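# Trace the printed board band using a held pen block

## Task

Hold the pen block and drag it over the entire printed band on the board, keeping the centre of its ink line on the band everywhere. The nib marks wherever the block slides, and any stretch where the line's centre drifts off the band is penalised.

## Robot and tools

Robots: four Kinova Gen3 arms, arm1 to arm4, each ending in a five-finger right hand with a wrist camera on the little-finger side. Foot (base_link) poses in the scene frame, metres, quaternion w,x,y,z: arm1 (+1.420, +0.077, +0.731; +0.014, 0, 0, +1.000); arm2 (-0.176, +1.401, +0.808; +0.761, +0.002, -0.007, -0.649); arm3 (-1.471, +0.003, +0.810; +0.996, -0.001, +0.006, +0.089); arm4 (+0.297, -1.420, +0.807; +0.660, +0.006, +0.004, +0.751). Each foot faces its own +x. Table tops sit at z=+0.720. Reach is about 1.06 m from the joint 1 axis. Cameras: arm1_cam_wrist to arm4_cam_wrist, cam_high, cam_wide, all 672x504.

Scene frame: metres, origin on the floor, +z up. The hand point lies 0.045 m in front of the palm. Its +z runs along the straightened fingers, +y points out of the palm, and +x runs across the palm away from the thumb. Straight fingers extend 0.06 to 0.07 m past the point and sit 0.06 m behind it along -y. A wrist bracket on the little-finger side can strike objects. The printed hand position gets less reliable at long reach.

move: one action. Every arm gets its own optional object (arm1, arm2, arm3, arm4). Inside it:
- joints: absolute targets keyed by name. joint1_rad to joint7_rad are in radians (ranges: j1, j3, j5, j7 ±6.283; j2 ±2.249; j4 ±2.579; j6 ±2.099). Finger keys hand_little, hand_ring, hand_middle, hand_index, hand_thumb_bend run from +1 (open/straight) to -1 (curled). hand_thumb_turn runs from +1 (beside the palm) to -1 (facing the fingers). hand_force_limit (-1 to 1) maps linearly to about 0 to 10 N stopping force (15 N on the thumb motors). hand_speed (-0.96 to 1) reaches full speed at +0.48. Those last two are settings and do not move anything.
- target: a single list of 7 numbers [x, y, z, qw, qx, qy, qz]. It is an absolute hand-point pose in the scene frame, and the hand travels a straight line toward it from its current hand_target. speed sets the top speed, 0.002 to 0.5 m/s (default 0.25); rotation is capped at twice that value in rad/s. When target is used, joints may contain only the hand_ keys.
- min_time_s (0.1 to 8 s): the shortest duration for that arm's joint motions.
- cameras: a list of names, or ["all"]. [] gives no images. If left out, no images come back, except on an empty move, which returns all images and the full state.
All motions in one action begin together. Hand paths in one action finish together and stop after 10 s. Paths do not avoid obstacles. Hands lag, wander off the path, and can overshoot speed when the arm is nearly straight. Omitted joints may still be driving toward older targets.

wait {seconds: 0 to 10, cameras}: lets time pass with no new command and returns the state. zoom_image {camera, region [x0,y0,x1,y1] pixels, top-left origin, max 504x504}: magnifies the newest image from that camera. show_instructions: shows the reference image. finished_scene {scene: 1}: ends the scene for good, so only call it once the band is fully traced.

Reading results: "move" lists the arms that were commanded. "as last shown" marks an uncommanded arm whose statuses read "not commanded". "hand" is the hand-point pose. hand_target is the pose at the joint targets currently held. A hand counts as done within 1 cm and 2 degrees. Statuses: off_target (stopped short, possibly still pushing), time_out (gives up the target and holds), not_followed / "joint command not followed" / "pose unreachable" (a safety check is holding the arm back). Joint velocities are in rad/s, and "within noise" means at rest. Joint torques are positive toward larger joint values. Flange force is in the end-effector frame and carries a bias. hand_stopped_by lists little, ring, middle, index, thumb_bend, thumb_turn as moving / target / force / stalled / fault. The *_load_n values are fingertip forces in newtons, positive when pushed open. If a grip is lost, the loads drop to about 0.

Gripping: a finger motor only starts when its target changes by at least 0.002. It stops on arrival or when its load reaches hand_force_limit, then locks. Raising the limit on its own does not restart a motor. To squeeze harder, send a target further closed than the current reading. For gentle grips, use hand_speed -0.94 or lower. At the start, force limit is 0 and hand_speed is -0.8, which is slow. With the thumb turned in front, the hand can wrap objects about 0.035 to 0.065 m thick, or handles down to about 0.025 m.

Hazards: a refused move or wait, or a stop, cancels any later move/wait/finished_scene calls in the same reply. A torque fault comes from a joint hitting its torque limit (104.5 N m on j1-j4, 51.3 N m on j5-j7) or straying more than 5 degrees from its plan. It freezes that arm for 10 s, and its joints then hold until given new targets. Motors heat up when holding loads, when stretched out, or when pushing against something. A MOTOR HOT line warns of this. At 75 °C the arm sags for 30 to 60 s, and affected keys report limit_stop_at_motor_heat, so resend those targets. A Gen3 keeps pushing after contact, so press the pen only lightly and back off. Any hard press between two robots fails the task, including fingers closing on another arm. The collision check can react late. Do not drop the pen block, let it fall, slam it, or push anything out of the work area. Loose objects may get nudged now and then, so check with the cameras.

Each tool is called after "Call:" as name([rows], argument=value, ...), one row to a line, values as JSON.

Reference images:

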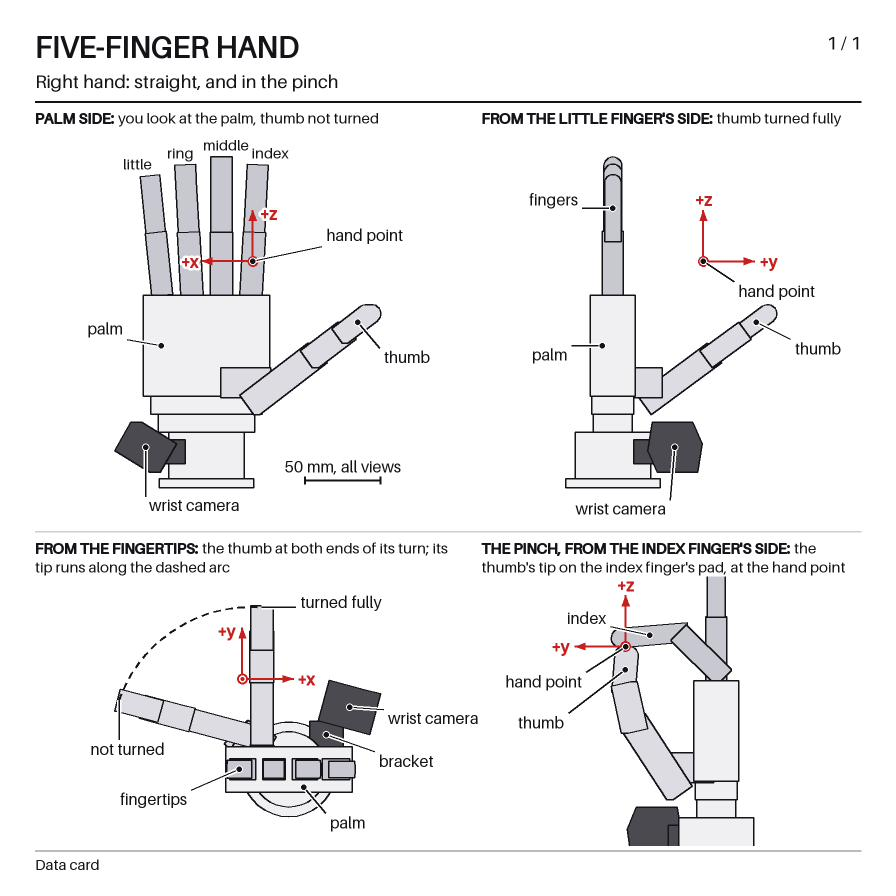

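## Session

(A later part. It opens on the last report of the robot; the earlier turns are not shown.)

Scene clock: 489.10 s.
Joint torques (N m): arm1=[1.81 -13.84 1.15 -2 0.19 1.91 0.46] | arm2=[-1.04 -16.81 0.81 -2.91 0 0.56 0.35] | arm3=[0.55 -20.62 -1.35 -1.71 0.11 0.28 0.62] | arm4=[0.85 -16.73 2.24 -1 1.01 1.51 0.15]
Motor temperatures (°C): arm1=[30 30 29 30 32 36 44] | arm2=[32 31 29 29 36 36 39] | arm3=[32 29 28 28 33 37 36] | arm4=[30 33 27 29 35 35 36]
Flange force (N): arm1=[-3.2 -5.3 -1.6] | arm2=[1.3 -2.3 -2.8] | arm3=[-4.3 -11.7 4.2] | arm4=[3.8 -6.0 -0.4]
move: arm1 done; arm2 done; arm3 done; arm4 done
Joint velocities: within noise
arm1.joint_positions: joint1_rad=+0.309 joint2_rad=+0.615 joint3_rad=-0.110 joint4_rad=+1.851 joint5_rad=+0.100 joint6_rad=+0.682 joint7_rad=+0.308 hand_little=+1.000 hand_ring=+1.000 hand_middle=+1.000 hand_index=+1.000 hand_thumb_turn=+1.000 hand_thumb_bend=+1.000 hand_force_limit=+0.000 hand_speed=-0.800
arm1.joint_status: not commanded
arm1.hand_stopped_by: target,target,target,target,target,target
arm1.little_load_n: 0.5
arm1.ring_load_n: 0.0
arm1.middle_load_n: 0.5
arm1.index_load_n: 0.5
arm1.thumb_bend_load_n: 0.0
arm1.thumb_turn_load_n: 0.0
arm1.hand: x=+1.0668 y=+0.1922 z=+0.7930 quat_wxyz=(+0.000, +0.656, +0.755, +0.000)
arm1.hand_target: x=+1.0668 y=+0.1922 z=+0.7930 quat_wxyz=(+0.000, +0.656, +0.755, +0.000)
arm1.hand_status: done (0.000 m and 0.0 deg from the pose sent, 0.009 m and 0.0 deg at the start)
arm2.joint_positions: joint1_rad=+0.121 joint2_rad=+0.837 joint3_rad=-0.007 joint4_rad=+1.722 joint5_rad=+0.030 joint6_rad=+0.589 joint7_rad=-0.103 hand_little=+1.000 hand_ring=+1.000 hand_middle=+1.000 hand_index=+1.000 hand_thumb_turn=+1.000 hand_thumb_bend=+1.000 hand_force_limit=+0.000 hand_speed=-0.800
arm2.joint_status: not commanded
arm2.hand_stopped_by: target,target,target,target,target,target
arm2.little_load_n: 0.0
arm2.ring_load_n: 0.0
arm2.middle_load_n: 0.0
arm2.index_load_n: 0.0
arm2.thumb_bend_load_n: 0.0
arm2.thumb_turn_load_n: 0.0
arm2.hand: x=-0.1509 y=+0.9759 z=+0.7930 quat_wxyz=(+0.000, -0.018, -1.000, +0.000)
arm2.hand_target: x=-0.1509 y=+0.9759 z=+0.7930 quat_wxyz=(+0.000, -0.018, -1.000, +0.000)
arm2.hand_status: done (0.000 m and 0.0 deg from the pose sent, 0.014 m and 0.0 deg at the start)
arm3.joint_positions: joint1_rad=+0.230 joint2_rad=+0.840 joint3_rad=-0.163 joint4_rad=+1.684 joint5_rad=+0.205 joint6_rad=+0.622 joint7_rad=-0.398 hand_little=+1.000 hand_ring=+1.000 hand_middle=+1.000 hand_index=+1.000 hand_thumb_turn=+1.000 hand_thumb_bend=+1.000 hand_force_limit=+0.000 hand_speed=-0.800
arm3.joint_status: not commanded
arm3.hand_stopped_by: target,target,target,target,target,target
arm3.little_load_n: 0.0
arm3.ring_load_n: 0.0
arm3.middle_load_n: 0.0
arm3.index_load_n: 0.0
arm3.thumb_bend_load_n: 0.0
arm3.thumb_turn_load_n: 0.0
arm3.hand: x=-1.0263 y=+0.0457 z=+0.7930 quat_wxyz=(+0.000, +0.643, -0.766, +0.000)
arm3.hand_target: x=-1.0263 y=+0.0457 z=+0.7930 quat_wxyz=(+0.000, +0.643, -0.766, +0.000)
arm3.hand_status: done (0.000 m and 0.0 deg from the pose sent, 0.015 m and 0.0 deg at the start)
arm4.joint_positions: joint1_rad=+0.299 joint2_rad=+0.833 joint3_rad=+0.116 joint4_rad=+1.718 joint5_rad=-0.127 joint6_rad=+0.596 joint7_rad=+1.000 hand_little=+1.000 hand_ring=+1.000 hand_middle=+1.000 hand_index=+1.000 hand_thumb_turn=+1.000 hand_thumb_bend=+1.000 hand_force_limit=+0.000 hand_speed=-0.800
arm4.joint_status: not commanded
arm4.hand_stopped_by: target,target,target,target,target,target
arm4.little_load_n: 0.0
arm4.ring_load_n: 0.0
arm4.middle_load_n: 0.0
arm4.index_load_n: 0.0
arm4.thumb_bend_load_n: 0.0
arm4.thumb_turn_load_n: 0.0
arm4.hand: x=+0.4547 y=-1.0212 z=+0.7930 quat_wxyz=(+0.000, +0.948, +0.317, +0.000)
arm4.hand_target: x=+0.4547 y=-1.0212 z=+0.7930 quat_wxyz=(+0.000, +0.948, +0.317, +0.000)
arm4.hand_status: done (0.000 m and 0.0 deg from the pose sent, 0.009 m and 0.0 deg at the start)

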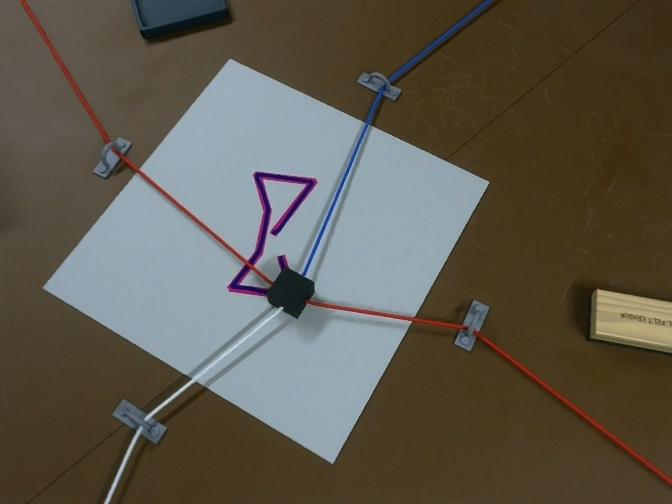

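Call:
move(arm1={"target": [1.0469, 0.1902, 0.793, 0, 0.6561, 0.7547, 0], "speed": 0.02}, arm2={"target": [-0.1509, 0.9712, 0.793, 0, 0.0175, 0.9998, 0], "speed": 0.02}, arm3={"target": [-1.0426, 0.0478, 0.793, 0, -0.6428, 0.7660, 0], "speed": 0.02}, arm4={"target": [0.4602, -1.0302, 0.793, 0, 0.9483, 0.3173, 0], "speed": 0.02}, cameras=["cam_high"])

Call:
zoom_image(camera="cam_high", region=[245, 250, 305, 310])

Scene clock: 496.23 s.
Joint torques (N m): arm1=[1.34 -15.23 0.63 -3.89 -0.04 0.99 0.39] | arm2=[-1.13 -17.55 0.9 -3.74 -0.01 0.24 0.33] | arm3=[0.23 -19.79 -1.75 0.23 -0.06 1.35 0.67] | arm4=[0.36 -16.9 1.59 -1.61 0.73 1.08 0.12]
Motor temperatures (°C): arm1=[30 30 29 30 32 36 44] | arm2=[32 31 29 29 36 36 39] | arm3=[32 29 28 28 32 37 36] | arm4=[30 33 27 29 35 35 36]
Flange force (N): arm1=[-3.3 -2.1 -1.3] | arm2=[1.5 -1.1 -2.2] | arm3=[-4.4 -14.4 6.0] | arm4=[3.7 -4.5 -0.6]
move: arm1 done; arm2 done; arm3 done; arm4 done
Joint velocities: within noise
arm1.joint_positions: joint1_rad=+0.291 joint2_rad=+0.643 joint3_rad=-0.109 joint4_rad=+1.787 joint5_rad=+0.099 joint6_rad=+0.717 joint7_rad=+0.296 hand_little=+1.000 hand_ring=+1.000 hand_middle=+1.000 hand_index=+1.000 hand_thumb_turn=+1.000 hand_thumb_bend=+1.000 hand_force_limit=+0.000 hand_speed=-0.800
arm1.joint_status: not commanded
arm1.hand_stopped_by: target,target,target,target,target,target
arm1.little_load_n: 0.0
arm1.ring_load_n: 0.0
arm1.middle_load_n: 0.5
arm1.index_load_n: 0.0
arm1.thumb_bend_load_n: 0.0
arm1.thumb_turn_load_n: 0.0
arm1.hand: x=+1.0469 y=+0.1902 z=+0.7930 quat_wxyz=(+0.000, +0.656, +0.755, +0.000)
arm1.hand_target: x=+1.0469 y=+0.1902 z=+0.7930 quat_wxyz=(+0.000, +0.656, +0.755, +0.000)
arm1.hand_status: done (0.000 m and 0.0 deg from the pose sent, 0.020 m and 0.0 deg at the start)
arm2.joint_positions: joint1_rad=+0.122 joint2_rad=+0.843 joint3_rad=-0.007 joint4_rad=+1.705 joint5_rad=+0.030 joint6_rad=+0.600 joint7_rad=-0.102 hand_little=+1.000 hand_ring=+1.000 hand_middle=+1.000 hand_index=+1.000 hand_thumb_turn=+1.000 hand_thumb_bend=+1.000 hand_force_limit=+0.000 hand_speed=-0.800
arm2.joint_status: not commanded
arm2.hand_stopped_by: target,target,target,target,target,target
arm2.little_load_n: 0.0
arm2.ring_load_n: 0.0
arm2.middle_load_n: 0.0
arm2.index_load_n: 0.0
arm2.thumb_bend_load_n: 0.0
arm2.thumb_turn_load_n: 0.0
arm2.hand: x=-0.1509 y=+0.9712 z=+0.7930 quat_wxyz=(+0.000, -0.017, -1.000, +0.000)
arm2.hand_target: x=-0.1509 y=+0.9712 z=+0.7930 quat_wxyz=(+0.000, -0.017, -1.000, +0.000)
arm2.hand_status: done (0.000 m and 0.0 deg from the pose sent, 0.005 m and 0.0 deg at the start)
arm3.joint_positions: joint1_rad=+0.224 joint2_rad=+0.818 joint3_rad=-0.159 joint4_rad=+1.744 joint5_rad=+0.207 joint6_rad=+0.583 joint7_rad=-0.411 hand_little=+1.000 hand_ring=+1.000 hand_middle=+1.000 hand_index=+1.000 hand_thumb_turn=+1.000 hand_thumb_bend=+1.000 hand_force_limit=+0.000 hand_speed=-0.800
arm3.joint_status: not commanded
arm3.hand_stopped_by: target,target,target,target,target,target
arm3.little_load_n: 0.0
arm3.ring_load_n: 0.0
arm3.middle_load_n: 0.0
arm3.index_load_n: 0.0
arm3.thumb_bend_load_n: 0.0
arm3.thumb_turn_load_n: 0.0
arm3.hand: x=-1.0426 y=+0.0478 z=+0.7930 quat_wxyz=(+0.000, +0.643, -0.766, +0.000)
arm3.hand_target: x=-1.0426 y=+0.0478 z=+0.7930 quat_wxyz=(+0.000, +0.643, -0.766, +0.000)
arm3.hand_status: done (0.000 m and 0.0 deg from the pose sent, 0.016 m and 0.0 deg at the start)
arm4.joint_positions: joint1_rad=+0.316 joint2_rad=+0.824 joint3_rad=+0.113 joint4_rad=+1.744 joint5_rad=-0.125 joint6_rad=+0.580 joint7_rad=+1.015 hand_little=+1.000 hand_ring=+1.000 hand_middle=+1.000 hand_index=+1.000 hand_thumb_turn=+1.000 hand_thumb_bend=+1.000 hand_force_limit=+0.000 hand_speed=-0.800
arm4.joint_status: not commanded
arm4.hand_stopped_by: target,target,target,target,target,target
arm4.little_load_n: 0.0
arm4.ring_load_n: 0.0
arm4.middle_load_n: 0.0
arm4.index_load_n: 0.0
arm4.thumb_bend_load_n: -0.5
arm4.thumb_turn_load_n: 0.0
arm4.hand: x=+0.4602 y=-1.0302 z=+0.7930 quat_wxyz=(+0.000, +0.948, +0.317, +0.000)
arm4.hand_target: x=+0.4602 y=-1.0302 z=+0.7930 quat_wxyz=(+0.000, +0.948, +0.317, +0.000)
arm4.hand_status: done (0.000 m and 0.0 deg from the pose sent, 0.011 m and 0.0 deg at the start)

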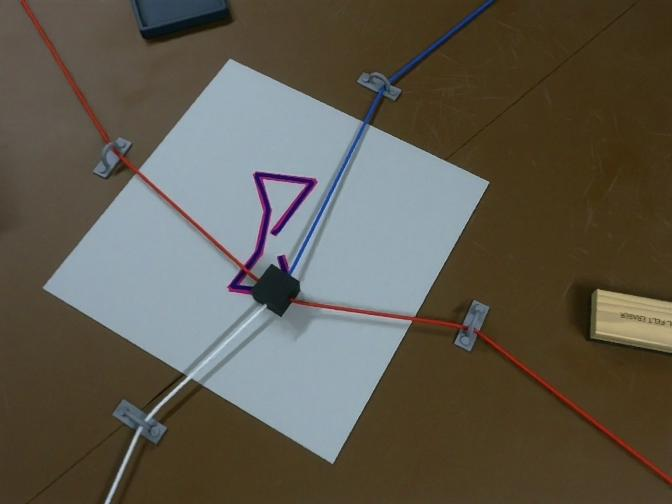

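Scaled by 8.400 from the camera's image (finer frame: 960x720).

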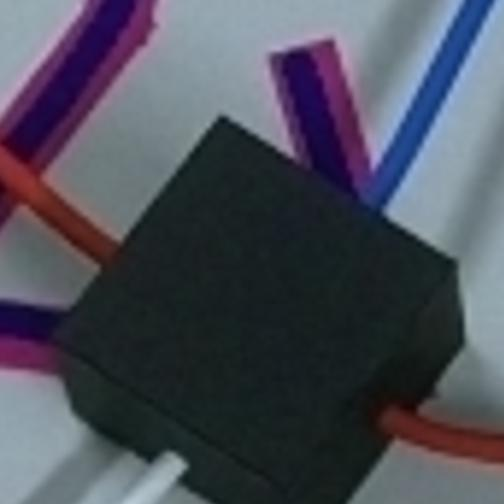

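Call:
move(arm1={"target": [1.0286, 0.1884, 0.793, 0, 0.6561, 0.7547, 0], "speed": 0.02}, arm2={"target": [-0.1509, 0.9660, 0.793, 0, 0.0175, 0.9998, 0], "speed": 0.02}, arm3={"target": [-1.0574, 0.0497, 0.793, 0, -0.6428, 0.7660, 0], "speed": 0.02}, arm4={"target": [0.4650, -1.0380, 0.793, 0, 0.9483, 0.3173, 0], "speed": 0.02}, cameras=["cam_high"])

Call:
zoom_image(camera="cam_high", region=[230, 250, 290, 310])

Call:
zoom_image(camera="cam_high", region=[265, 260, 310, 305])

Scene clock: 507.67 s.
Joint torques (N m): arm1=[1.28 -15.91 0.5 -4.32 -0.05 0.83 0.39] | arm2=[-1.11 -17.94 0.86 -4.05 0 0.18 0.35] | arm3=[0.15 -19.11 -1.73 0.81 -0.05 1.5 0.65] | arm4=[0.01 -16.93 1.2 -1.92 0.6 0.84 0.11]
Motor temperatures (°C): arm1=[30 30 29 30 32 36 44] | arm2=[32 31 29 29 36 36 39] | arm3=[32 29 28 27 32 37 36] | arm4=[30 33 27 29 35 35 36]
Flange force (N): arm1=[-3.2 -1.6 -1.4] | arm2=[1.4 -0.7 -1.8] | arm3=[-4.4 -14.6 6.2] | arm4=[3.7 -3.5 -0.7]
move: arm1 done; arm2 done; arm3 done; arm4 done
Joint velocities: within noise
arm1.joint_positions: joint1_rad=+0.275 joint2_rad=+0.671 joint3_rad=-0.108 joint4_rad=+1.726 joint5_rad=+0.098 joint6_rad=+0.751 joint7_rad=+0.287 hand_little=+1.000 hand_ring=+1.000 hand_middle=+1.000 hand_index=+1.000 hand_thumb_turn=+1.000 hand_thumb_bend=+1.000 hand_force_limit=+0.000 hand_speed=-0.800
arm1.joint_status: not commanded
arm1.hand_stopped_by: target,target,target,target,target,target
arm1.little_load_n: 0.0
arm1.ring_load_n: 0.0
arm1.middle_load_n: 0.0
arm1.index_load_n: 0.0
arm1.thumb_bend_load_n: 0.0
arm1.thumb_turn_load_n: 0.0
arm1.hand: x=+1.0286 y=+0.1884 z=+0.7930 quat_wxyz=(+0.000, +0.656, +0.755, +0.000)
arm1.hand_target: x=+1.0286 y=+0.1884 z=+0.7930 quat_wxyz=(+0.000, +0.656, +0.755, +0.000)
arm1.hand_status: done (0.000 m and 0.0 deg from the pose sent, 0.018 m and 0.0 deg at the start)
arm2.joint_positions: joint1_rad=+0.122 joint2_rad=+0.850 joint3_rad=-0.007 joint4_rad=+1.685 joint5_rad=+0.030 joint6_rad=+0.613 joint7_rad=-0.101 hand_little=+1.000 hand_ring=+1.000 hand_middle=+1.000 hand_index=+1.000 hand_thumb_turn=+1.000 hand_thumb_bend=+1.000 hand_force_limit=+0.000 hand_speed=-0.800
arm2.joint_status: not commanded
arm2.hand_stopped_by: target,target,target,target,target,target
arm2.little_load_n: 0.0
arm2.ring_load_n: 0.0
arm2.middle_load_n: 0.0
arm2.index_load_n: 0.0
arm2.thumb_bend_load_n: 0.0
arm2.thumb_turn_load_n: 0.0
arm2.hand: x=-0.1509 y=+0.9660 z=+0.7930 quat_wxyz=(+0.000, -0.017, -1.000, +0.000)
arm2.hand_target: x=-0.1509 y=+0.9660 z=+0.7930 quat_wxyz=(+0.000, -0.017, -1.000, +0.000)
arm2.hand_status: done (0.000 m and 0.0 deg from the pose sent, 0.005 m and 0.0 deg at the start)
arm3.joint_positions: joint1_rad=+0.217 joint2_rad=+0.799 joint3_rad=-0.155 joint4_rad=+1.798 joint5_rad=+0.210 joint6_rad=+0.548 joint7_rad=-0.423 hand_little=+1.000 hand_ring=+1.000 hand_middle=+1.000 hand_index=+1.000 hand_thumb_turn=+1.000 hand_thumb_bend=+1.000 hand_force_limit=+0.000 hand_speed=-0.800
arm3.joint_status: not commanded
arm3.hand_stopped_by: target,target,target,target,target,target
arm3.little_load_n: 0.0
arm3.ring_load_n: 0.0
arm3.middle_load_n: 0.0
arm3.index_load_n: 0.0
arm3.thumb_bend_load_n: 0.0
arm3.thumb_turn_load_n: 0.0
arm3.hand: x=-1.0574 y=+0.0497 z=+0.7930 quat_wxyz=(+0.000, +0.643, -0.766, +0.000)
arm3.hand_target: x=-1.0574 y=+0.0497 z=+0.7930 quat_wxyz=(+0.000, +0.643, -0.766, +0.000)
arm3.hand_status: done (0.000 m and 0.0 deg from the pose sent, 0.015 m and 0.0 deg at the start)
arm4.joint_positions: joint1_rad=+0.331 joint2_rad=+0.816 joint3_rad=+0.111 joint4_rad=+1.765 joint5_rad=-0.123 joint6_rad=+0.566 joint7_rad=+1.028 hand_little=+1.000 hand_ring=+1.000 hand_middle=+1.000 hand_index=+1.000 hand_thumb_turn=+1.000 hand_thumb_bend=+1.000 hand_force_limit=+0.000 hand_speed=-0.800
arm4.joint_status: not commanded
arm4.hand_stopped_by: target,target,target,target,target,target
arm4.little_load_n: 0.0
arm4.ring_load_n: 0.0
arm4.middle_load_n: 0.0
arm4.index_load_n: 0.0
arm4.thumb_bend_load_n: 0.0
arm4.thumb_turn_load_n: 0.0
arm4.hand: x=+0.4650 y=-1.0380 z=+0.7930 quat_wxyz=(+0.000, +0.948, +0.317, +0.000)
arm4.hand_target: x=+0.4650 y=-1.0380 z=+0.7930 quat_wxyz=(+0.000, +0.948, +0.317, +0.000)
arm4.hand_status: done (0.000 m and 0.0 deg from the pose sent, 0.009 m and 0.0 deg at the start)

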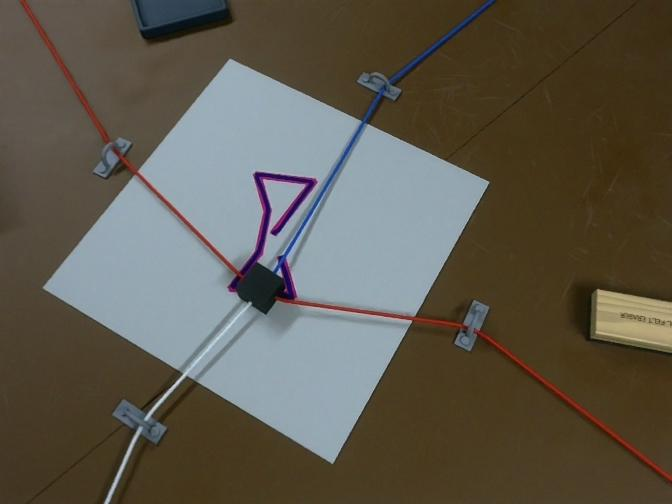

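Scaled by 8.400 from the camera's image (finer frame: 960x720).

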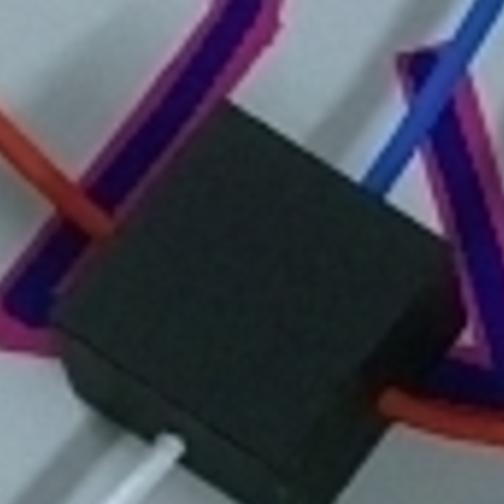

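Scaled by 11.200 from the camera's image (finer frame: 960x720).

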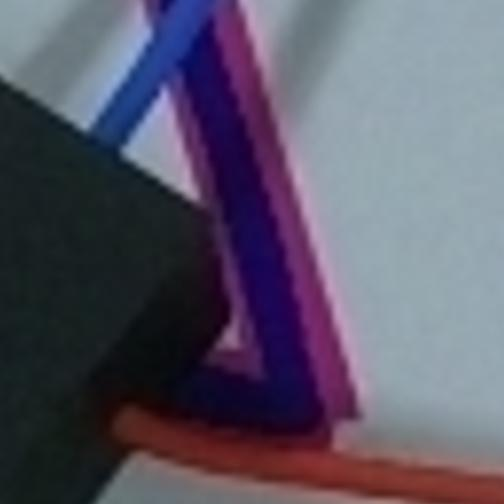

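Call:
move(arm1={"target": [1.0105, 0.1866, 0.793, 0, 0.6561, 0.7547, 0], "speed": 0.02}, arm2={"target": [-0.1508, 0.9596, 0.793, 0, 0.0175, 0.9998, 0], "speed": 0.02}, arm3={"target": [-1.0721, 0.0516, 0.793, 0, -0.6428, 0.7660, 0], "speed": 0.02}, arm4={"target": [0.4692, -1.0450, 0.793, 0, 0.9483, 0.3173, 0], "speed": 0.02}, cameras=["cam_high"])

Call:
zoom_image(camera="cam_high", region=[215, 245, 275, 305])

Call:
zoom_image(camera="cam_high", region=[255, 260, 300, 305])

Scene clock: 511.17 s.
Joint torques (N m): arm1=[1.19 -16.71 0.44 -4.86 -0.11 0.66 0.38] | arm2=[-1.16 -18.31 0.8 -4.27 0 0.1 0.29] | arm3=[0.13 -18.6 -1.64 1.12 -0.03 1.47 0.69] | arm4=[-0.08 -16.83 1.07 -2.04 0.51 0.76 0.08]
Motor temperatures (°C): arm1=[30 30 29 30 32 36 44] | arm2=[32 31 29 29 36 36 39] | arm3=[32 29 28 27 32 37 36] | arm4=[30 33 27 29 35 35 36]
Flange force (N): arm1=[-3.2 -0.9 -1.2] | arm2=[1.6 -0.6 -1.7] | arm3=[-4.5 -14.4 6.3] | arm4=[3.5 -3.0 -0.8]
move: arm1 done; arm2 done; arm3 done; arm4 done
Joint velocities: within noise
arm1.joint_positions: joint1_rad=+0.260 joint2_rad=+0.699 joint3_rad=-0.106 joint4_rad=+1.664 joint5_rad=+0.096 joint6_rad=+0.785 joint7_rad=+0.278 hand_little=+1.000 hand_ring=+1.000 hand_middle=+1.000 hand_index=+1.000 hand_thumb_turn=+1.000 hand_thumb_bend=+1.000 hand_force_limit=+0.000 hand_speed=-0.800
arm1.joint_status: not commanded
arm1.hand_stopped_by: target,target,target,target,target,target
arm1.little_load_n: 0.0
arm1.ring_load_n: 0.0
arm1.middle_load_n: 0.0
arm1.index_load_n: 0.0
arm1.thumb_bend_load_n: 0.0
arm1.thumb_turn_load_n: 0.0
arm1.hand: x=+1.0105 y=+0.1866 z=+0.7930 quat_wxyz=(+0.000, +0.656, +0.755, +0.000)
arm1.hand_target: x=+1.0105 y=+0.1866 z=+0.7930 quat_wxyz=(+0.000, +0.656, +0.755, +0.000)
arm1.hand_status: done (0.000 m and 0.0 deg from the pose sent, 0.018 m and 0.0 deg at the start)
arm2.joint_positions: joint1_rad=+0.123 joint2_rad=+0.859 joint3_rad=-0.007 joint4_rad=+1.661 joint5_rad=+0.029 joint6_rad=+0.628 joint7_rad=-0.100 hand_little=+1.000 hand_ring=+1.000 hand_middle=+1.000 hand_index=+1.000 hand_thumb_turn=+1.000 hand_thumb_bend=+1.000 hand_force_limit=+0.000 hand_speed=-0.800
arm2.joint_status: not commanded
arm2.hand_stopped_by: target,target,target,target,target,target
arm2.little_load_n: 0.0
arm2.ring_load_n: 0.0
arm2.middle_load_n: 0.0
arm2.index_load_n: 0.0
arm2.thumb_bend_load_n: -0.5
arm2.thumb_turn_load_n: 0.0
arm2.hand: x=-0.1508 y=+0.9596 z=+0.7930 quat_wxyz=(+0.000, -0.017, -1.000, +0.000)
arm2.hand_target: x=-0.1508 y=+0.9596 z=+0.7930 quat_wxyz=(+0.000, -0.017, -1.000, +0.000)
arm2.hand_status: done (0.000 m and 0.0 deg from the pose sent, 0.006 m and 0.0 deg at the start)
arm3.joint_positions: joint1_rad=+0.210 joint2_rad=+0.781 joint3_rad=-0.150 joint4_rad=+1.851 joint5_rad=+0.212 joint6_rad=+0.513 joint7_rad=-0.435 hand_little=+1.000 hand_ring=+1.000 hand_middle=+1.000 hand_index=+1.000 hand_thumb_turn=+1.000 hand_thumb_bend=+1.000 hand_force_limit=+0.000 hand_speed=-0.800
arm3.joint_status: not commanded
arm3.hand_stopped_by: target,target,target,target,target,target
arm3.little_load_n: 0.0
arm3.ring_load_n: 0.0
arm3.middle_load_n: 0.0
arm3.index_load_n: 0.0
arm3.thumb_bend_load_n: 0.0
arm3.thumb_turn_load_n: 0.0
arm3.hand: x=-1.0721 y=+0.0516 z=+0.7930 quat_wxyz=(+0.000, +0.643, -0.766, +0.000)
arm3.hand_target: x=-1.0721 y=+0.0516 z=+0.7930 quat_wxyz=(+0.000, +0.643, -0.766, +0.000)
arm3.hand_status: done (0.000 m and 0.0 deg from the pose sent, 0.015 m and 0.0 deg at the start)
arm4.joint_positions: joint1_rad=+0.344 joint2_rad=+0.809 joint3_rad=+0.108 joint4_rad=+1.784 joint5_rad=-0.122 joint6_rad=+0.553 joint7_rad=+1.040 hand_little=+1.000 hand_ring=+1.000 hand_middle=+1.000 hand_index=+1.000 hand_thumb_turn=+1.000 hand_thumb_bend=+1.000 hand_force_limit=+0.000 hand_speed=-0.800
arm4.joint_status: not commanded
arm4.hand_stopped_by: target,target,target,target,target,target
arm4.little_load_n: 0.0
arm4.ring_load_n: 0.0
arm4.middle_load_n: 0.0
arm4.index_load_n: 0.0
arm4.thumb_bend_load_n: 0.0
arm4.thumb_turn_load_n: 0.0
arm4.hand: x=+0.4692 y=-1.0450 z=+0.7930 quat_wxyz=(+0.000, +0.948, +0.317, +0.000)
arm4.hand_target: x=+0.4692 y=-1.0450 z=+0.7930 quat_wxyz=(+0.000, +0.948, +0.317, +0.000)
arm4.hand_status: done (0.000 m and 0.0 deg from the pose sent, 0.008 m and 0.0 deg at the start)

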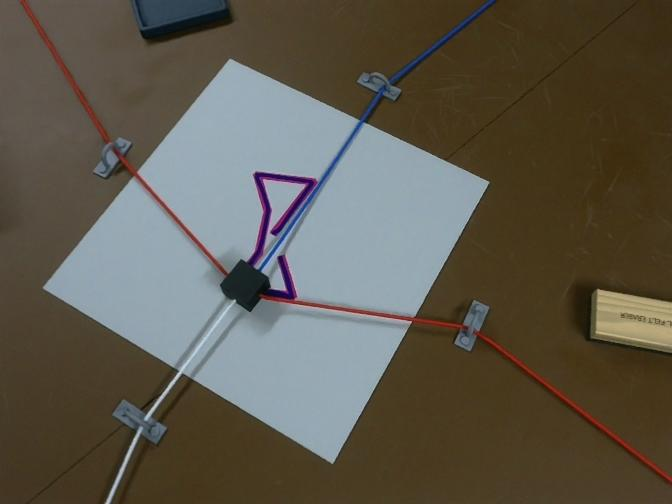

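Scaled by 8.400 from the camera's image (finer frame: 960x720).

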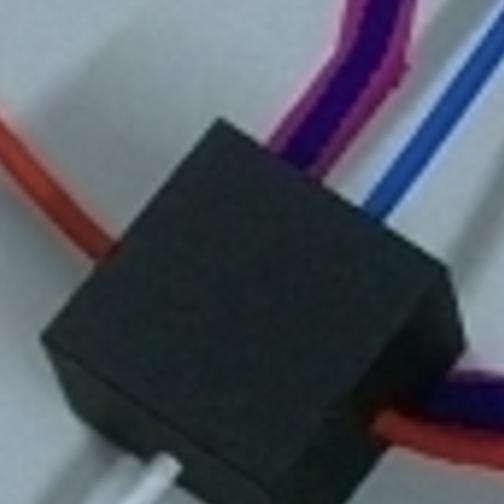

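Scaled by 11.200 from the camera's image (finer frame: 960x720).

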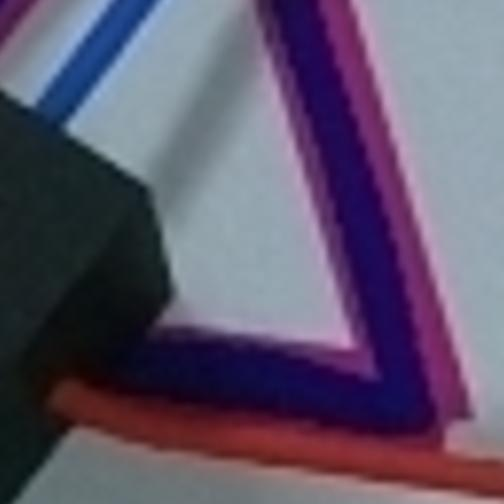

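Call:
move(arm1={"target": [0.9914, 0.1848, 0.793, 0, 0.6561, 0.7547, 0], "speed": 0.02}, arm2={"target": [-0.1508, 0.9521, 0.793, 0, 0.0175, 0.9998, 0], "speed": 0.02}, arm3={"target": [-1.0865, 0.0534, 0.793, 0, -0.6428, 0.7660, 0], "speed": 0.02}, arm4={"target": [0.4727, -1.0506, 0.793, 0, 0.9483, 0.3173, 0], "speed": 0.02}, cameras=["cam_high"])

Call:
zoom_image(camera="cam_high", region=[200, 240, 260, 300])

Call:
zoom_image(camera="cam_high", region=[240, 260, 300, 320])

Scene clock: 516.07 s.
Joint torques (N m): arm1=[1.16 -17.42 0.36 -5.1 -0.1 0.63 0.37] | arm2=[-1.16 -18.58 0.82 -4.38 0.02 0.07 0.3] | arm3=[0.13 -18.37 -1.6 1.06 -0.03 1.35 0.72] | arm4=[-0.11 -16.77 1 -2.06 0.47 0.72 0.1]
Motor temperatures (°C): arm1=[30 30 29 30 32 36 44] | arm2=[32 31 29 29 36 36 39] | arm3=[32 29 28 27 32 37 36] | arm4=[30 33 27 29 35 35 36]
Flange force (N): arm1=[-3.0 -0.8 -1.1] | arm2=[1.5 -0.7 -1.7] | arm3=[-4.5 -13.5 6.8] | arm4=[3.4 -2.8 -0.7]
move: arm1 done; arm2 done; arm3 done; arm4 done
Joint velocities: within noise
arm1.joint_positions: joint1_rad=+0.245 joint2_rad=+0.729 joint3_rad=-0.105 joint4_rad=+1.596 joint5_rad=+0.095 joint6_rad=+0.822 joint7_rad=+0.270 hand_little=+1.000 hand_ring=+1.000 hand_middle=+1.000 hand_index=+1.000 hand_thumb_turn=+1.000 hand_thumb_bend=+1.000 hand_force_limit=+0.000 hand_speed=-0.800
arm1.joint_status: not commanded
arm1.hand_stopped_by: target,target,target,target,target,target
arm1.little_load_n: 0.0
arm1.ring_load_n: 0.0
arm1.middle_load_n: 0.5
arm1.index_load_n: 0.0
arm1.thumb_bend_load_n: 0.0
arm1.thumb_turn_load_n: 0.0
arm1.hand: x=+0.9914 y=+0.1848 z=+0.7930 quat_wxyz=(+0.000, +0.656, +0.755, +0.000)
arm1.hand_target: x=+0.9914 y=+0.1848 z=+0.7930 quat_wxyz=(+0.000, +0.656, +0.755, +0.000)
arm1.hand_status: done (0.000 m and 0.0 deg from the pose sent, 0.019 m and 0.0 deg at the start)
arm2.joint_positions: joint1_rad=+0.123 joint2_rad=+0.870 joint3_rad=-0.007 joint4_rad=+1.632 joint5_rad=+0.029 joint6_rad=+0.646 joint7_rad=-0.099 hand_little=+1.000 hand_ring=+1.000 hand_middle=+1.000 hand_index=+1.000 hand_thumb_turn=+1.000 hand_thumb_bend=+1.000 hand_force_limit=+0.000 hand_speed=-0.800
arm2.joint_status: not commanded
arm2.hand_stopped_by: target,target,target,target,target,target
arm2.little_load_n: 0.5
arm2.ring_load_n: 0.0
arm2.middle_load_n: 0.0
arm2.index_load_n: 0.0
arm2.thumb_bend_load_n: 0.0
arm2.thumb_turn_load_n: 0.0
arm2.hand: x=-0.1508 y=+0.9521 z=+0.7930 quat_wxyz=(+0.000, -0.018, -1.000, +0.000)
arm2.hand_target: x=-0.1508 y=+0.9521 z=+0.7930 quat_wxyz=(+0.000, -0.018, -1.000, +0.000)
arm2.hand_status: done (0.000 m and 0.0 deg from the pose sent, 0.008 m and 0.0 deg at the start)
arm3.joint_positions: joint1_rad=+0.202 joint2_rad=+0.763 joint3_rad=-0.145 joint4_rad=+1.902 joint5_rad=+0.215 joint6_rad=+0.479 joint7_rad=-0.447 hand_little=+1.000 hand_ring=+1.000 hand_middle=+1.000 hand_index=+1.000 hand_thumb_turn=+1.000 hand_thumb_bend=+1.000 hand_force_limit=+0.000 hand_speed=-0.800
arm3.joint_status: not commanded
arm3.hand_stopped_by: target,target,target,target,target,target
arm3.little_load_n: 0.0
arm3.ring_load_n: -0.5
arm3.middle_load_n: 0.0
arm3.index_load_n: 0.0
arm3.thumb_bend_load_n: 0.0
arm3.thumb_turn_load_n: 0.0
arm3.hand: x=-1.0865 y=+0.0534 z=+0.7930 quat_wxyz=(+0.000, +0.643, -0.766, +0.000)
arm3.hand_target: x=-1.0865 y=+0.0534 z=+0.7930 quat_wxyz=(+0.000, +0.643, -0.766, +0.000)
arm3.hand_status: done (0.000 m and 0.0 deg from the pose sent, 0.015 m and 0.0 deg at the start)
arm4.joint_positions: joint1_rad=+0.356 joint2_rad=+0.803 joint3_rad=+0.106 joint4_rad=+1.799 joint5_rad=-0.120 joint6_rad=+0.544 joint7_rad=+1.049 hand_little=+1.000 hand_ring=+1.000 hand_middle=+1.000 hand_index=+1.000 hand_thumb_turn=+1.000 hand_thumb_bend=+1.000 hand_force_limit=+0.000 hand_speed=-0.800
arm4.joint_status: not commanded
arm4.hand_stopped_by: target,target,target,target,target,target
arm4.little_load_n: 0.0
arm4.ring_load_n: 0.0
arm4.middle_load_n: 0.0
arm4.index_load_n: 0.0
arm4.thumb_bend_load_n: 0.0
arm4.thumb_turn_load_n: 0.0
arm4.hand: x=+0.4727 y=-1.0506 z=+0.7930 quat_wxyz=(+0.000, +0.948, +0.317, +0.000)
arm4.hand_target: x=+0.4727 y=-1.0506 z=+0.7930 quat_wxyz=(+0.000, +0.948, +0.317, +0.000)
arm4.hand_status: done (0.000 m and 0.0 deg from the pose sent, 0.007 m and 0.0 deg at the start)

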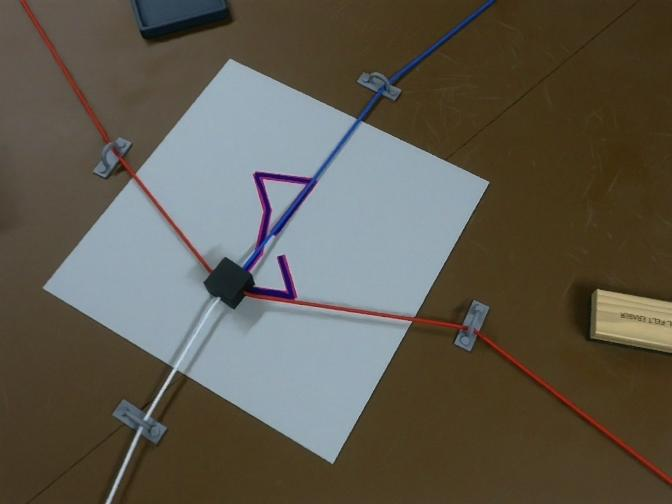

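Scaled by 8.400 from the camera's image (finer frame: 960x720).

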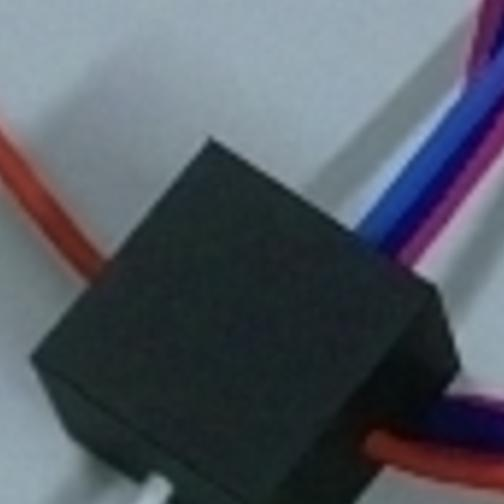

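Scaled by 8.400 from the camera's image (finer frame: 960x720).

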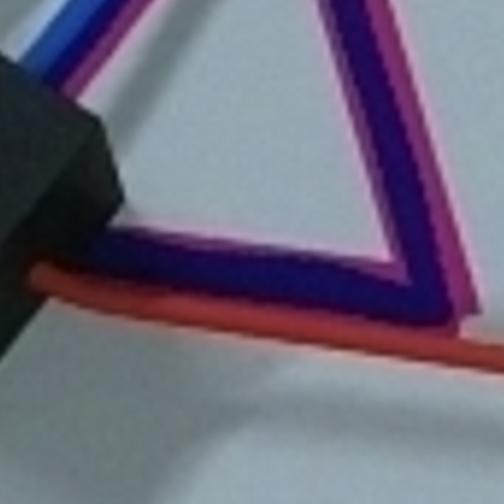

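Call:
move(arm1={"target": [0.9834, 0.1840, 0.793, 0, 0.6561, 0.7547, 0], "speed": 0.02}, arm2={"target": [-0.1508, 0.9441, 0.793, 0, 0.0175, 0.9998, 0], "speed": 0.02}, arm3={"target": [-1.0786, 0.0524, 0.793, 0, -0.6428, 0.7660, 0], "speed": 0.02}, arm4={"target": [0.4685, -1.0438, 0.793, 0, 0.9483, 0.3173, 0], "speed": 0.02}, cameras=["cam_high", "arm1_cam_wrist", "arm2_cam_wrist", "arm3_cam_wrist", "arm4_cam_wrist"])

Call:
zoom_image(camera="cam_high", region=[200, 240, 260, 300])

Scene clock: 520.50 s.
Joint torques (N m): arm1=[0.82 -17.88 0.04 -6.13 -0.29 -0.05 0.34] | arm2=[-1.04 -18.9 0.83 -4.54 0.02 0.1 0.27] | arm3=[0.65 -19.67 -1.1 -1.66 0.17 -0.03 0.57] | arm4=[-1.32 -17.39 -0.35 -3.52 -0.07 -0.05 0.01]
Motor temperatures (°C): arm1=[30 30 29 30 32 36 44] | arm2=[32 31 29 29 36 36 39] | arm3=[32 29 28 27 32 37 36] | arm4=[30 33 26 29 35 35 36]
Flange force (N): arm1=[-3.0 1.3 -1.6] | arm2=[1.3 -0.6 -1.5] | arm3=[-4.4 -9.2 5.9] | arm4=[3.1 0.6 -1.5]
move: arm1 done; arm2 done; arm3 done; arm4 done
Joint velocities: within noise
arm1.joint_positions: joint1_rad=+0.239 joint2_rad=+0.742 joint3_rad=-0.104 joint4_rad=+1.567 joint5_rad=+0.094 joint6_rad=+0.838 joint7_rad=+0.267 hand_little=+1.000 hand_ring=+1.000 hand_middle=+1.000 hand_index=+1.000 hand_thumb_turn=+1.000 hand_thumb_bend=+1.000 hand_force_limit=+0.000 hand_speed=-0.800
arm1.joint_status: not commanded
arm1.hand_stopped_by: target,target,target,target,target,target
arm1.little_load_n: 0.0
arm1.ring_load_n: 0.0
arm1.middle_load_n: 0.0
arm1.index_load_n: 0.0
arm1.thumb_bend_load_n: 0.0
arm1.thumb_turn_load_n: 0.0
arm1.hand: x=+0.9834 y=+0.1840 z=+0.7930 quat_wxyz=(+0.000, +0.656, +0.755, +0.000)
arm1.hand_target: x=+0.9834 y=+0.1840 z=+0.7930 quat_wxyz=(+0.000, +0.656, +0.755, +0.000)
arm1.hand_status: done (0.000 m and 0.0 deg from the pose sent, 0.008 m and 0.0 deg at the start)
arm2.joint_positions: joint1_rad=+0.124 joint2_rad=+0.882 joint3_rad=-0.007 joint4_rad=+1.601 joint5_rad=+0.028 joint6_rad=+0.666 joint7_rad=-0.097 hand_little=+1.000 hand_ring=+1.000 hand_middle=+1.000 hand_index=+1.000 hand_thumb_turn=+1.000 hand_thumb_bend=+1.000 hand_force_limit=+0.000 hand_speed=-0.800
arm2.joint_status: not commanded
arm2.hand_stopped_by: target,target,target,target,target,target
arm2.little_load_n: 0.0
arm2.ring_load_n: 0.0
arm2.middle_load_n: 0.0
arm2.index_load_n: 0.0
arm2.thumb_bend_load_n: 0.0
arm2.thumb_turn_load_n: 0.0
arm2.hand: x=-0.1508 y=+0.9441 z=+0.7930 quat_wxyz=(+0.000, -0.018, -1.000, +0.000)
arm2.hand_target: x=-0.1508 y=+0.9441 z=+0.7930 quat_wxyz=(+0.000, -0.018, -1.000, +0.000)
arm2.hand_status: done (0.000 m and 0.0 deg from the pose sent, 0.008 m and 0.0 deg at the start)
arm3.joint_positions: joint1_rad=+0.206 joint2_rad=+0.773 joint3_rad=-0.148 joint4_rad=+1.874 joint5_rad=+0.214 joint6_rad=+0.497 joint7_rad=-0.440 hand_little=+1.000 hand_ring=+1.000 hand_middle=+1.000 hand_index=+1.000 hand_thumb_turn=+1.000 hand_thumb_bend=+1.000 hand_force_limit=+0.000 hand_speed=-0.800
arm3.joint_status: not commanded
arm3.hand_stopped_by: target,target,target,target,target,target
arm3.little_load_n: 0.0
arm3.ring_load_n: 0.0
arm3.middle_load_n: 0.0
arm3.index_load_n: 0.0
arm3.thumb_bend_load_n: 0.0
arm3.thumb_turn_load_n: 0.0
arm3.hand: x=-1.0786 y=+0.0524 z=+0.7930 quat_wxyz=(+0.000, +0.643, -0.766, +0.000)
arm3.hand_target: x=-1.0786 y=+0.0524 z=+0.7930 quat_wxyz=(+0.000, +0.643, -0.766, +0.000)
arm3.hand_status: done (0.000 m and 0.0 deg from the pose sent, 0.008 m and 0.0 deg at the start)
arm4.joint_positions: joint1_rad=+0.342 joint2_rad=+0.810 joint3_rad=+0.108 joint4_rad=+1.781 joint5_rad=-0.122 joint6_rad=+0.556 joint7_rad=+1.037 hand_little=+1.000 hand_ring=+1.000 hand_middle=+1.000 hand_index=+1.000 hand_thumb_turn=+1.000 hand_thumb_bend=+1.000 hand_force_limit=+0.000 hand_speed=-0.800
arm4.joint_status: not commanded
arm4.hand_stopped_by: target,target,target,target,target,target
arm4.little_load_n: 0.0
arm4.ring_load_n: 0.0
arm4.middle_load_n: 0.0
arm4.index_load_n: 0.0
arm4.thumb_bend_load_n: 0.0
arm4.thumb_turn_load_n: 0.0
arm4.hand: x=+0.4685 y=-1.0438 z=+0.7930 quat_wxyz=(+0.000, +0.948, +0.317, +0.000)
arm4.hand_target: x=+0.4685 y=-1.0438 z=+0.7930 quat_wxyz=(+0.000, +0.948, +0.317, +0.000)
arm4.hand_status: done (0.000 m and 0.0 deg from the pose sent, 0.008 m and 0.0 deg at the start)
pictures: arm1_cam_wrist, arm2_cam_wrist, arm3_cam_wrist, arm4_cam_wrist, cam_high

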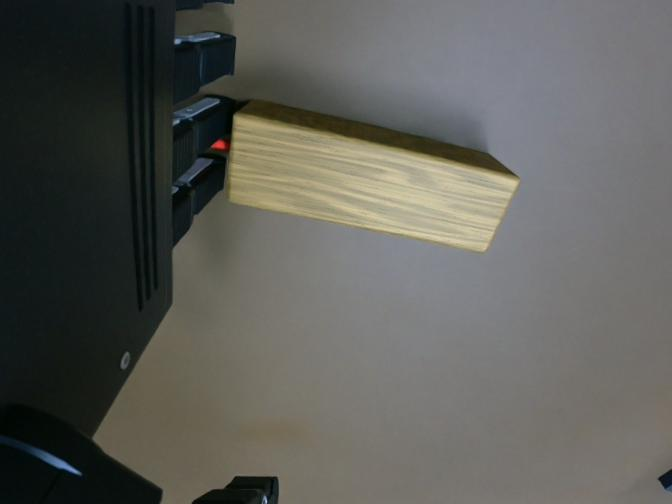

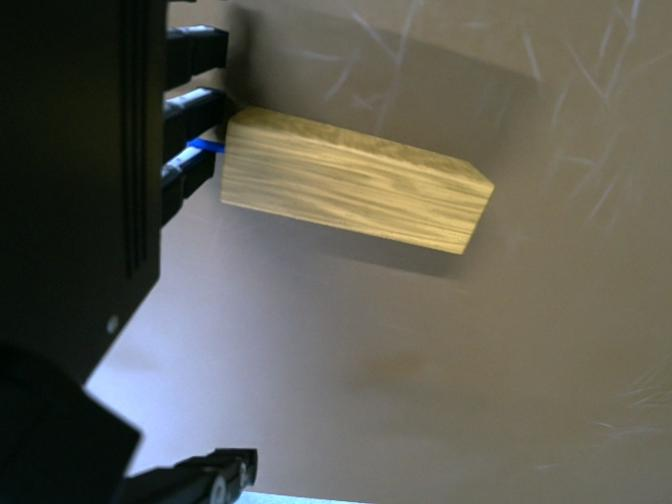

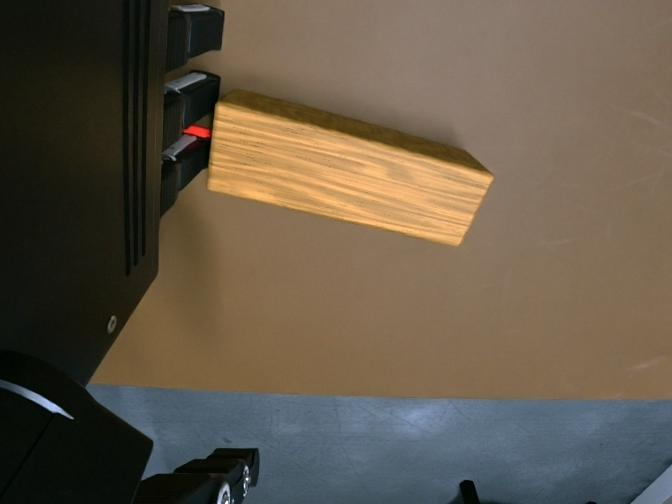

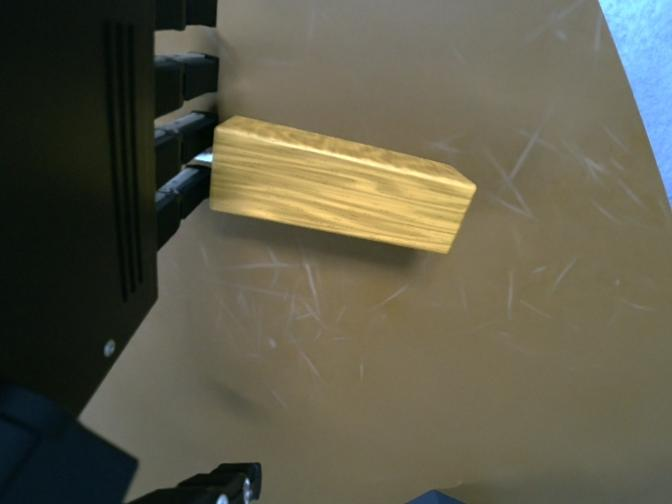

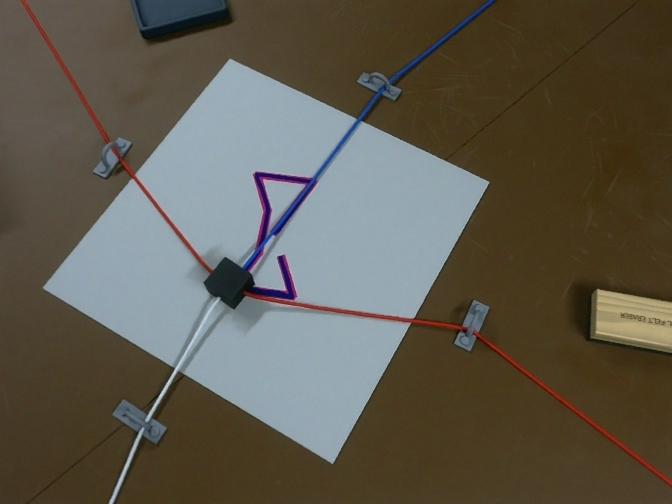

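Scaled by 8.400 from the camera's image (finer frame: 960x720).

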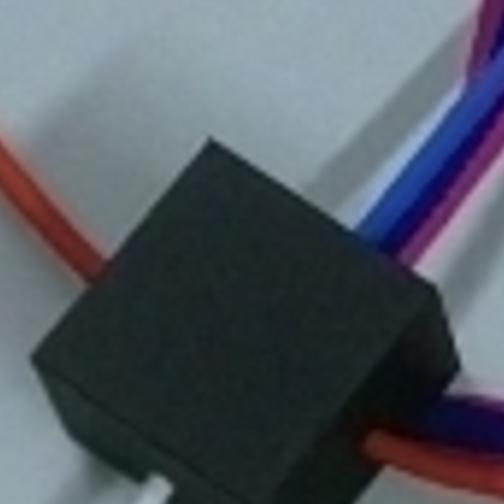

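Call:
move(arm1={"target": [0.9834, 0.1840, 0.83, 0, 0.6561, 0.7547, 0], "speed": 0.05}, arm2={"target": [-0.1508, 0.9441, 0.83, 0, 0.0175, 0.9998, 0], "speed": 0.05}, arm3={"target": [-1.0786, 0.0524, 0.83, 0, -0.6428, 0.7660, 0], "speed": 0.05}, arm4={"target": [0.4685, -1.0438, 0.83, 0, 0.9483, 0.3173, 0], "speed": 0.05}, cameras=["cam_high", "arm1_cam_wrist", "arm2_cam_wrist", "arm3_cam_wrist", "arm4_cam_wrist"])

Call:
zoom_image(camera="cam_high", region=[200, 240, 260, 300])

Scene clock: 524.03 s.
Joint torques (N m): arm1=[0.9 -17.53 -0.01 -6.62 -0.29 -0.05 0.35] | arm2=[-1.1 -18.46 0.73 -4.97 -0.03 0.1 0.31] | arm3=[0.64 -19.25 -1.2 -2.24 0.2 -0.04 0.57] | arm4=[-1.34 -16.97 -0.34 -4.11 -0.04 -0.07 0.02]
Motor temperatures (°C): arm1=[30 30 29 30 32 36 44] | arm2=[32 31 29 29 36 36 39] | arm3=[32 29 28 27 32 37 36] | arm4=[30 33 26 29 35 35 36]
Flange force (N): arm1=[-3.3 1.4 -1.4] | arm2=[1.3 -0.5 -1.6] | arm3=[-4.6 -10.1 5.0] | arm4=[3.0 0.7 -1.6]
move: arm1 done; arm2 done; arm3 done; arm4 done
Joint velocities: within noise
arm1.joint_positions: joint1_rad=+0.242 joint2_rad=+0.686 joint3_rad=-0.109 joint4_rad=+1.534 joint5_rad=+0.085 joint6_rad=+0.927 joint7_rad=+0.274 hand_little=+1.000 hand_ring=+1.000 hand_middle=+1.000 hand_index=+1.000 hand_thumb_turn=+1.000 hand_thumb_bend=+1.000 hand_force_limit=+0.000 hand_speed=-0.800
arm1.joint_status: not commanded
arm1.hand_stopped_by: target,target,target,target,target,target
arm1.little_load_n: 0.0
arm1.ring_load_n: 0.0
arm1.middle_load_n: 0.0
arm1.index_load_n: 0.0
arm1.thumb_bend_load_n: 0.0
arm1.thumb_turn_load_n: 0.0
arm1.hand: x=+0.9834 y=+0.1840 z=+0.8300 quat_wxyz=(+0.000, +0.656, +0.755, +0.000)
arm1.hand_target: x=+0.9834 y=+0.1840 z=+0.8300 quat_wxyz=(+0.000, +0.656, +0.755, +0.000)
arm1.hand_status: done (0.000 m and 0.0 deg from the pose sent, 0.037 m and 0.0 deg at the start)
arm2.joint_positions: joint1_rad=+0.123 joint2_rad=+0.815 joint3_rad=-0.008 joint4_rad=+1.590 joint5_rad=+0.026 joint6_rad=+0.744 joint7_rad=-0.095 hand_little=+1.000 hand_ring=+1.000 hand_middle=+1.000 hand_index=+1.000 hand_thumb_turn=+1.000 hand_thumb_bend=+1.000 hand_force_limit=+0.000 hand_speed=-0.800
arm2.joint_status: not commanded
arm2.hand_stopped_by: target,target,target,target,target,target
arm2.little_load_n: 0.0
arm2.ring_load_n: 0.0
arm2.middle_load_n: 0.0
arm2.index_load_n: 0.0
arm2.thumb_bend_load_n: 0.0
arm2.thumb_turn_load_n: 0.0
arm2.hand: x=-0.1508 y=+0.9441 z=+0.8300 quat_wxyz=(+0.000, -0.017, -1.000, +0.000)
arm2.hand_target: x=-0.1508 y=+0.9441 z=+0.8300 quat_wxyz=(+0.000, -0.017, -1.000, +0.000)
arm2.hand_status: done (0.000 m and 0.0 deg from the pose sent, 0.037 m and 0.0 deg at the start)
arm3.joint_positions: joint1_rad=+0.223 joint2_rad=+0.695 joint3_rad=-0.171 joint4_rad=+1.862 joint5_rad=+0.194 joint6_rad=+0.588 joint7_rad=-0.423 hand_little=+1.000 hand_ring=+1.000 hand_middle=+1.000 hand_index=+1.000 hand_thumb_turn=+1.000 hand_thumb_bend=+1.000 hand_force_limit=+0.000 hand_speed=-0.800
arm3.joint_status: not commanded
arm3.hand_stopped_by: target,target,target,target,target,target
arm3.little_load_n: 0.0
arm3.ring_load_n: 0.0
arm3.middle_load_n: 0.0
arm3.index_load_n: 0.0
arm3.thumb_bend_load_n: 0.0
arm3.thumb_turn_load_n: 0.0
arm3.hand: x=-1.0786 y=+0.0524 z=+0.8300 quat_wxyz=(+0.000, +0.643, -0.766, +0.000)
arm3.hand_target: x=-1.0786 y=+0.0524 z=+0.8300 quat_wxyz=(+0.000, +0.643, -0.766, +0.000)
arm3.hand_status: done (0.000 m and 0.0 deg from the pose sent, 0.037 m and 0.0 deg at the start)
arm4.joint_positions: joint1_rad=+0.332 joint2_rad=+0.736 joint3_rad=+0.122 joint4_rad=+1.769 joint5_rad=-0.113 joint6_rad=+0.642 joint7_rad=+1.030 hand_little=+1.000 hand_ring=+1.000 hand_middle=+1.000 hand_index=+1.000 hand_thumb_turn=+1.000 hand_thumb_bend=+1.000 hand_force_limit=+0.000 hand_speed=-0.800
arm4.joint_status: not commanded
arm4.hand_stopped_by: target,target,target,target,target,target
arm4.little_load_n: 0.0
arm4.ring_load_n: 0.0
arm4.middle_load_n: 0.0
arm4.index_load_n: 0.0
arm4.thumb_bend_load_n: 0.0
arm4.thumb_turn_load_n: 0.0
arm4.hand: x=+0.4685 y=-1.0438 z=+0.8300 quat_wxyz=(+0.000, +0.948, +0.317, +0.000)
arm4.hand_target: x=+0.4685 y=-1.0438 z=+0.8300 quat_wxyz=(+0.000, +0.948, +0.317, +0.000)
arm4.hand_status: done (0.000 m and 0.0 deg from the pose sent, 0.037 m and 0.0 deg at the start)
pictures: arm1_cam_wrist, arm2_cam_wrist, arm3_cam_wrist, arm4_cam_wrist, cam_high

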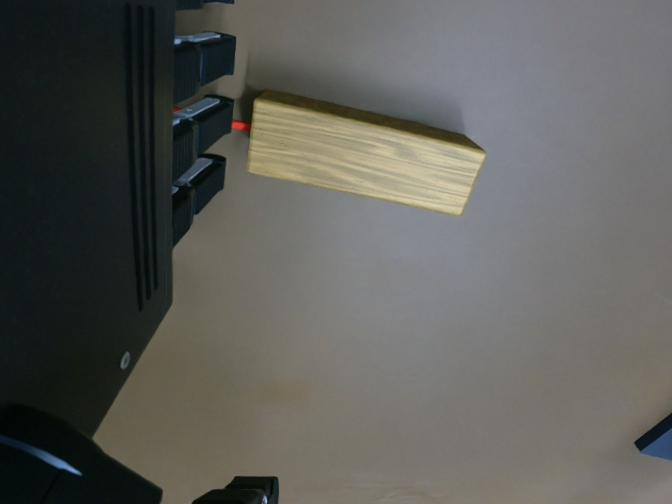

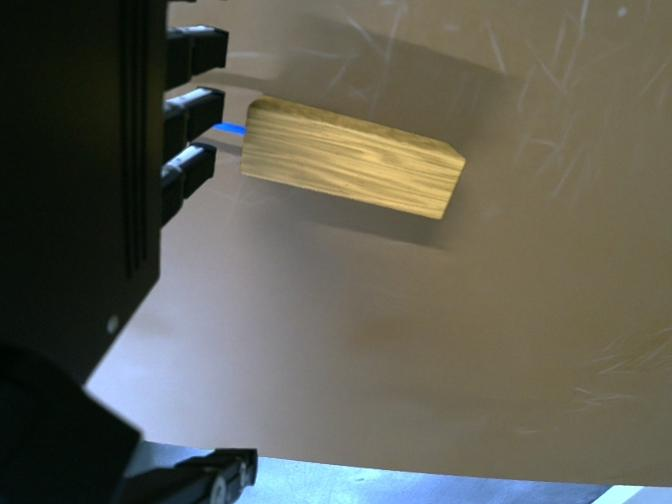

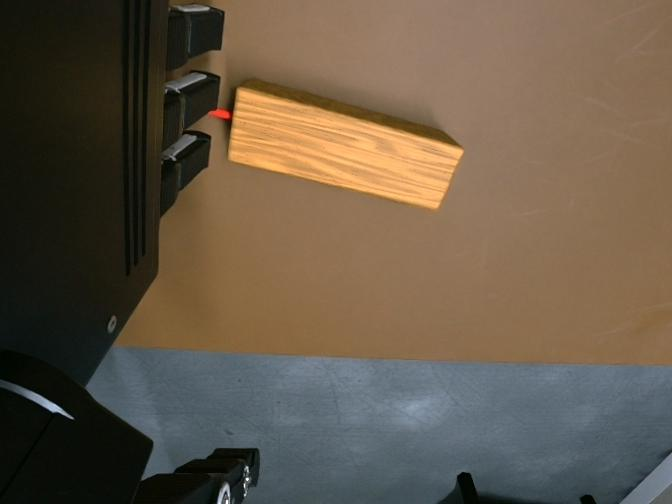

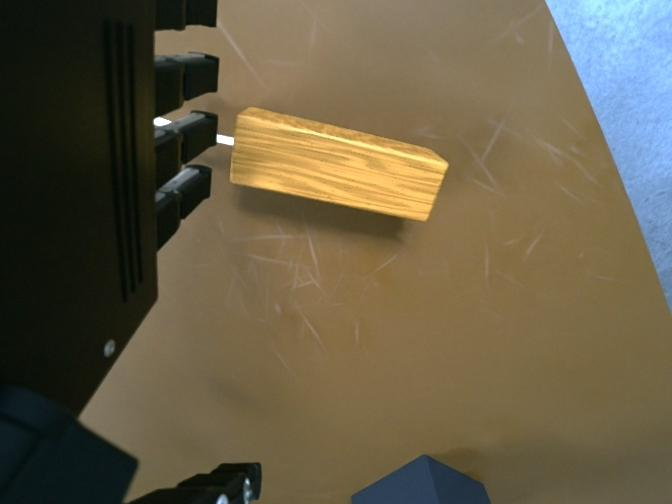

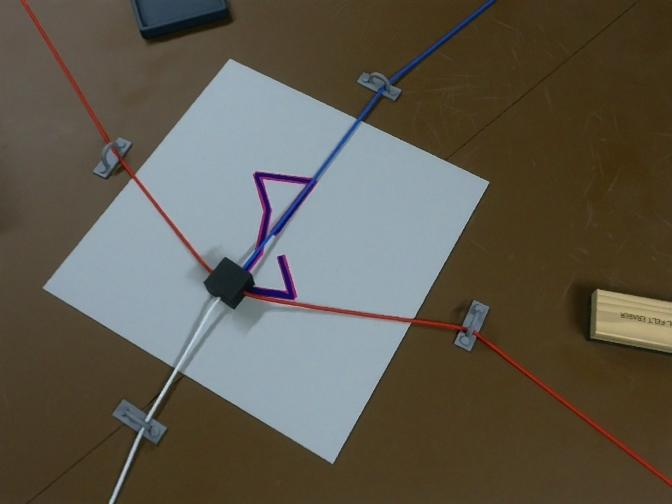

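Scaled by 8.400 from the camera's image (finer frame: 960x720).

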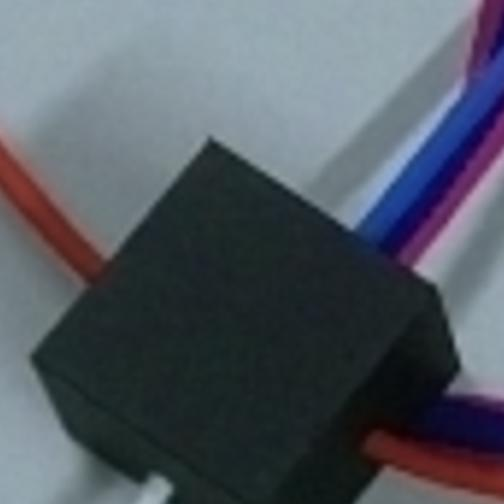

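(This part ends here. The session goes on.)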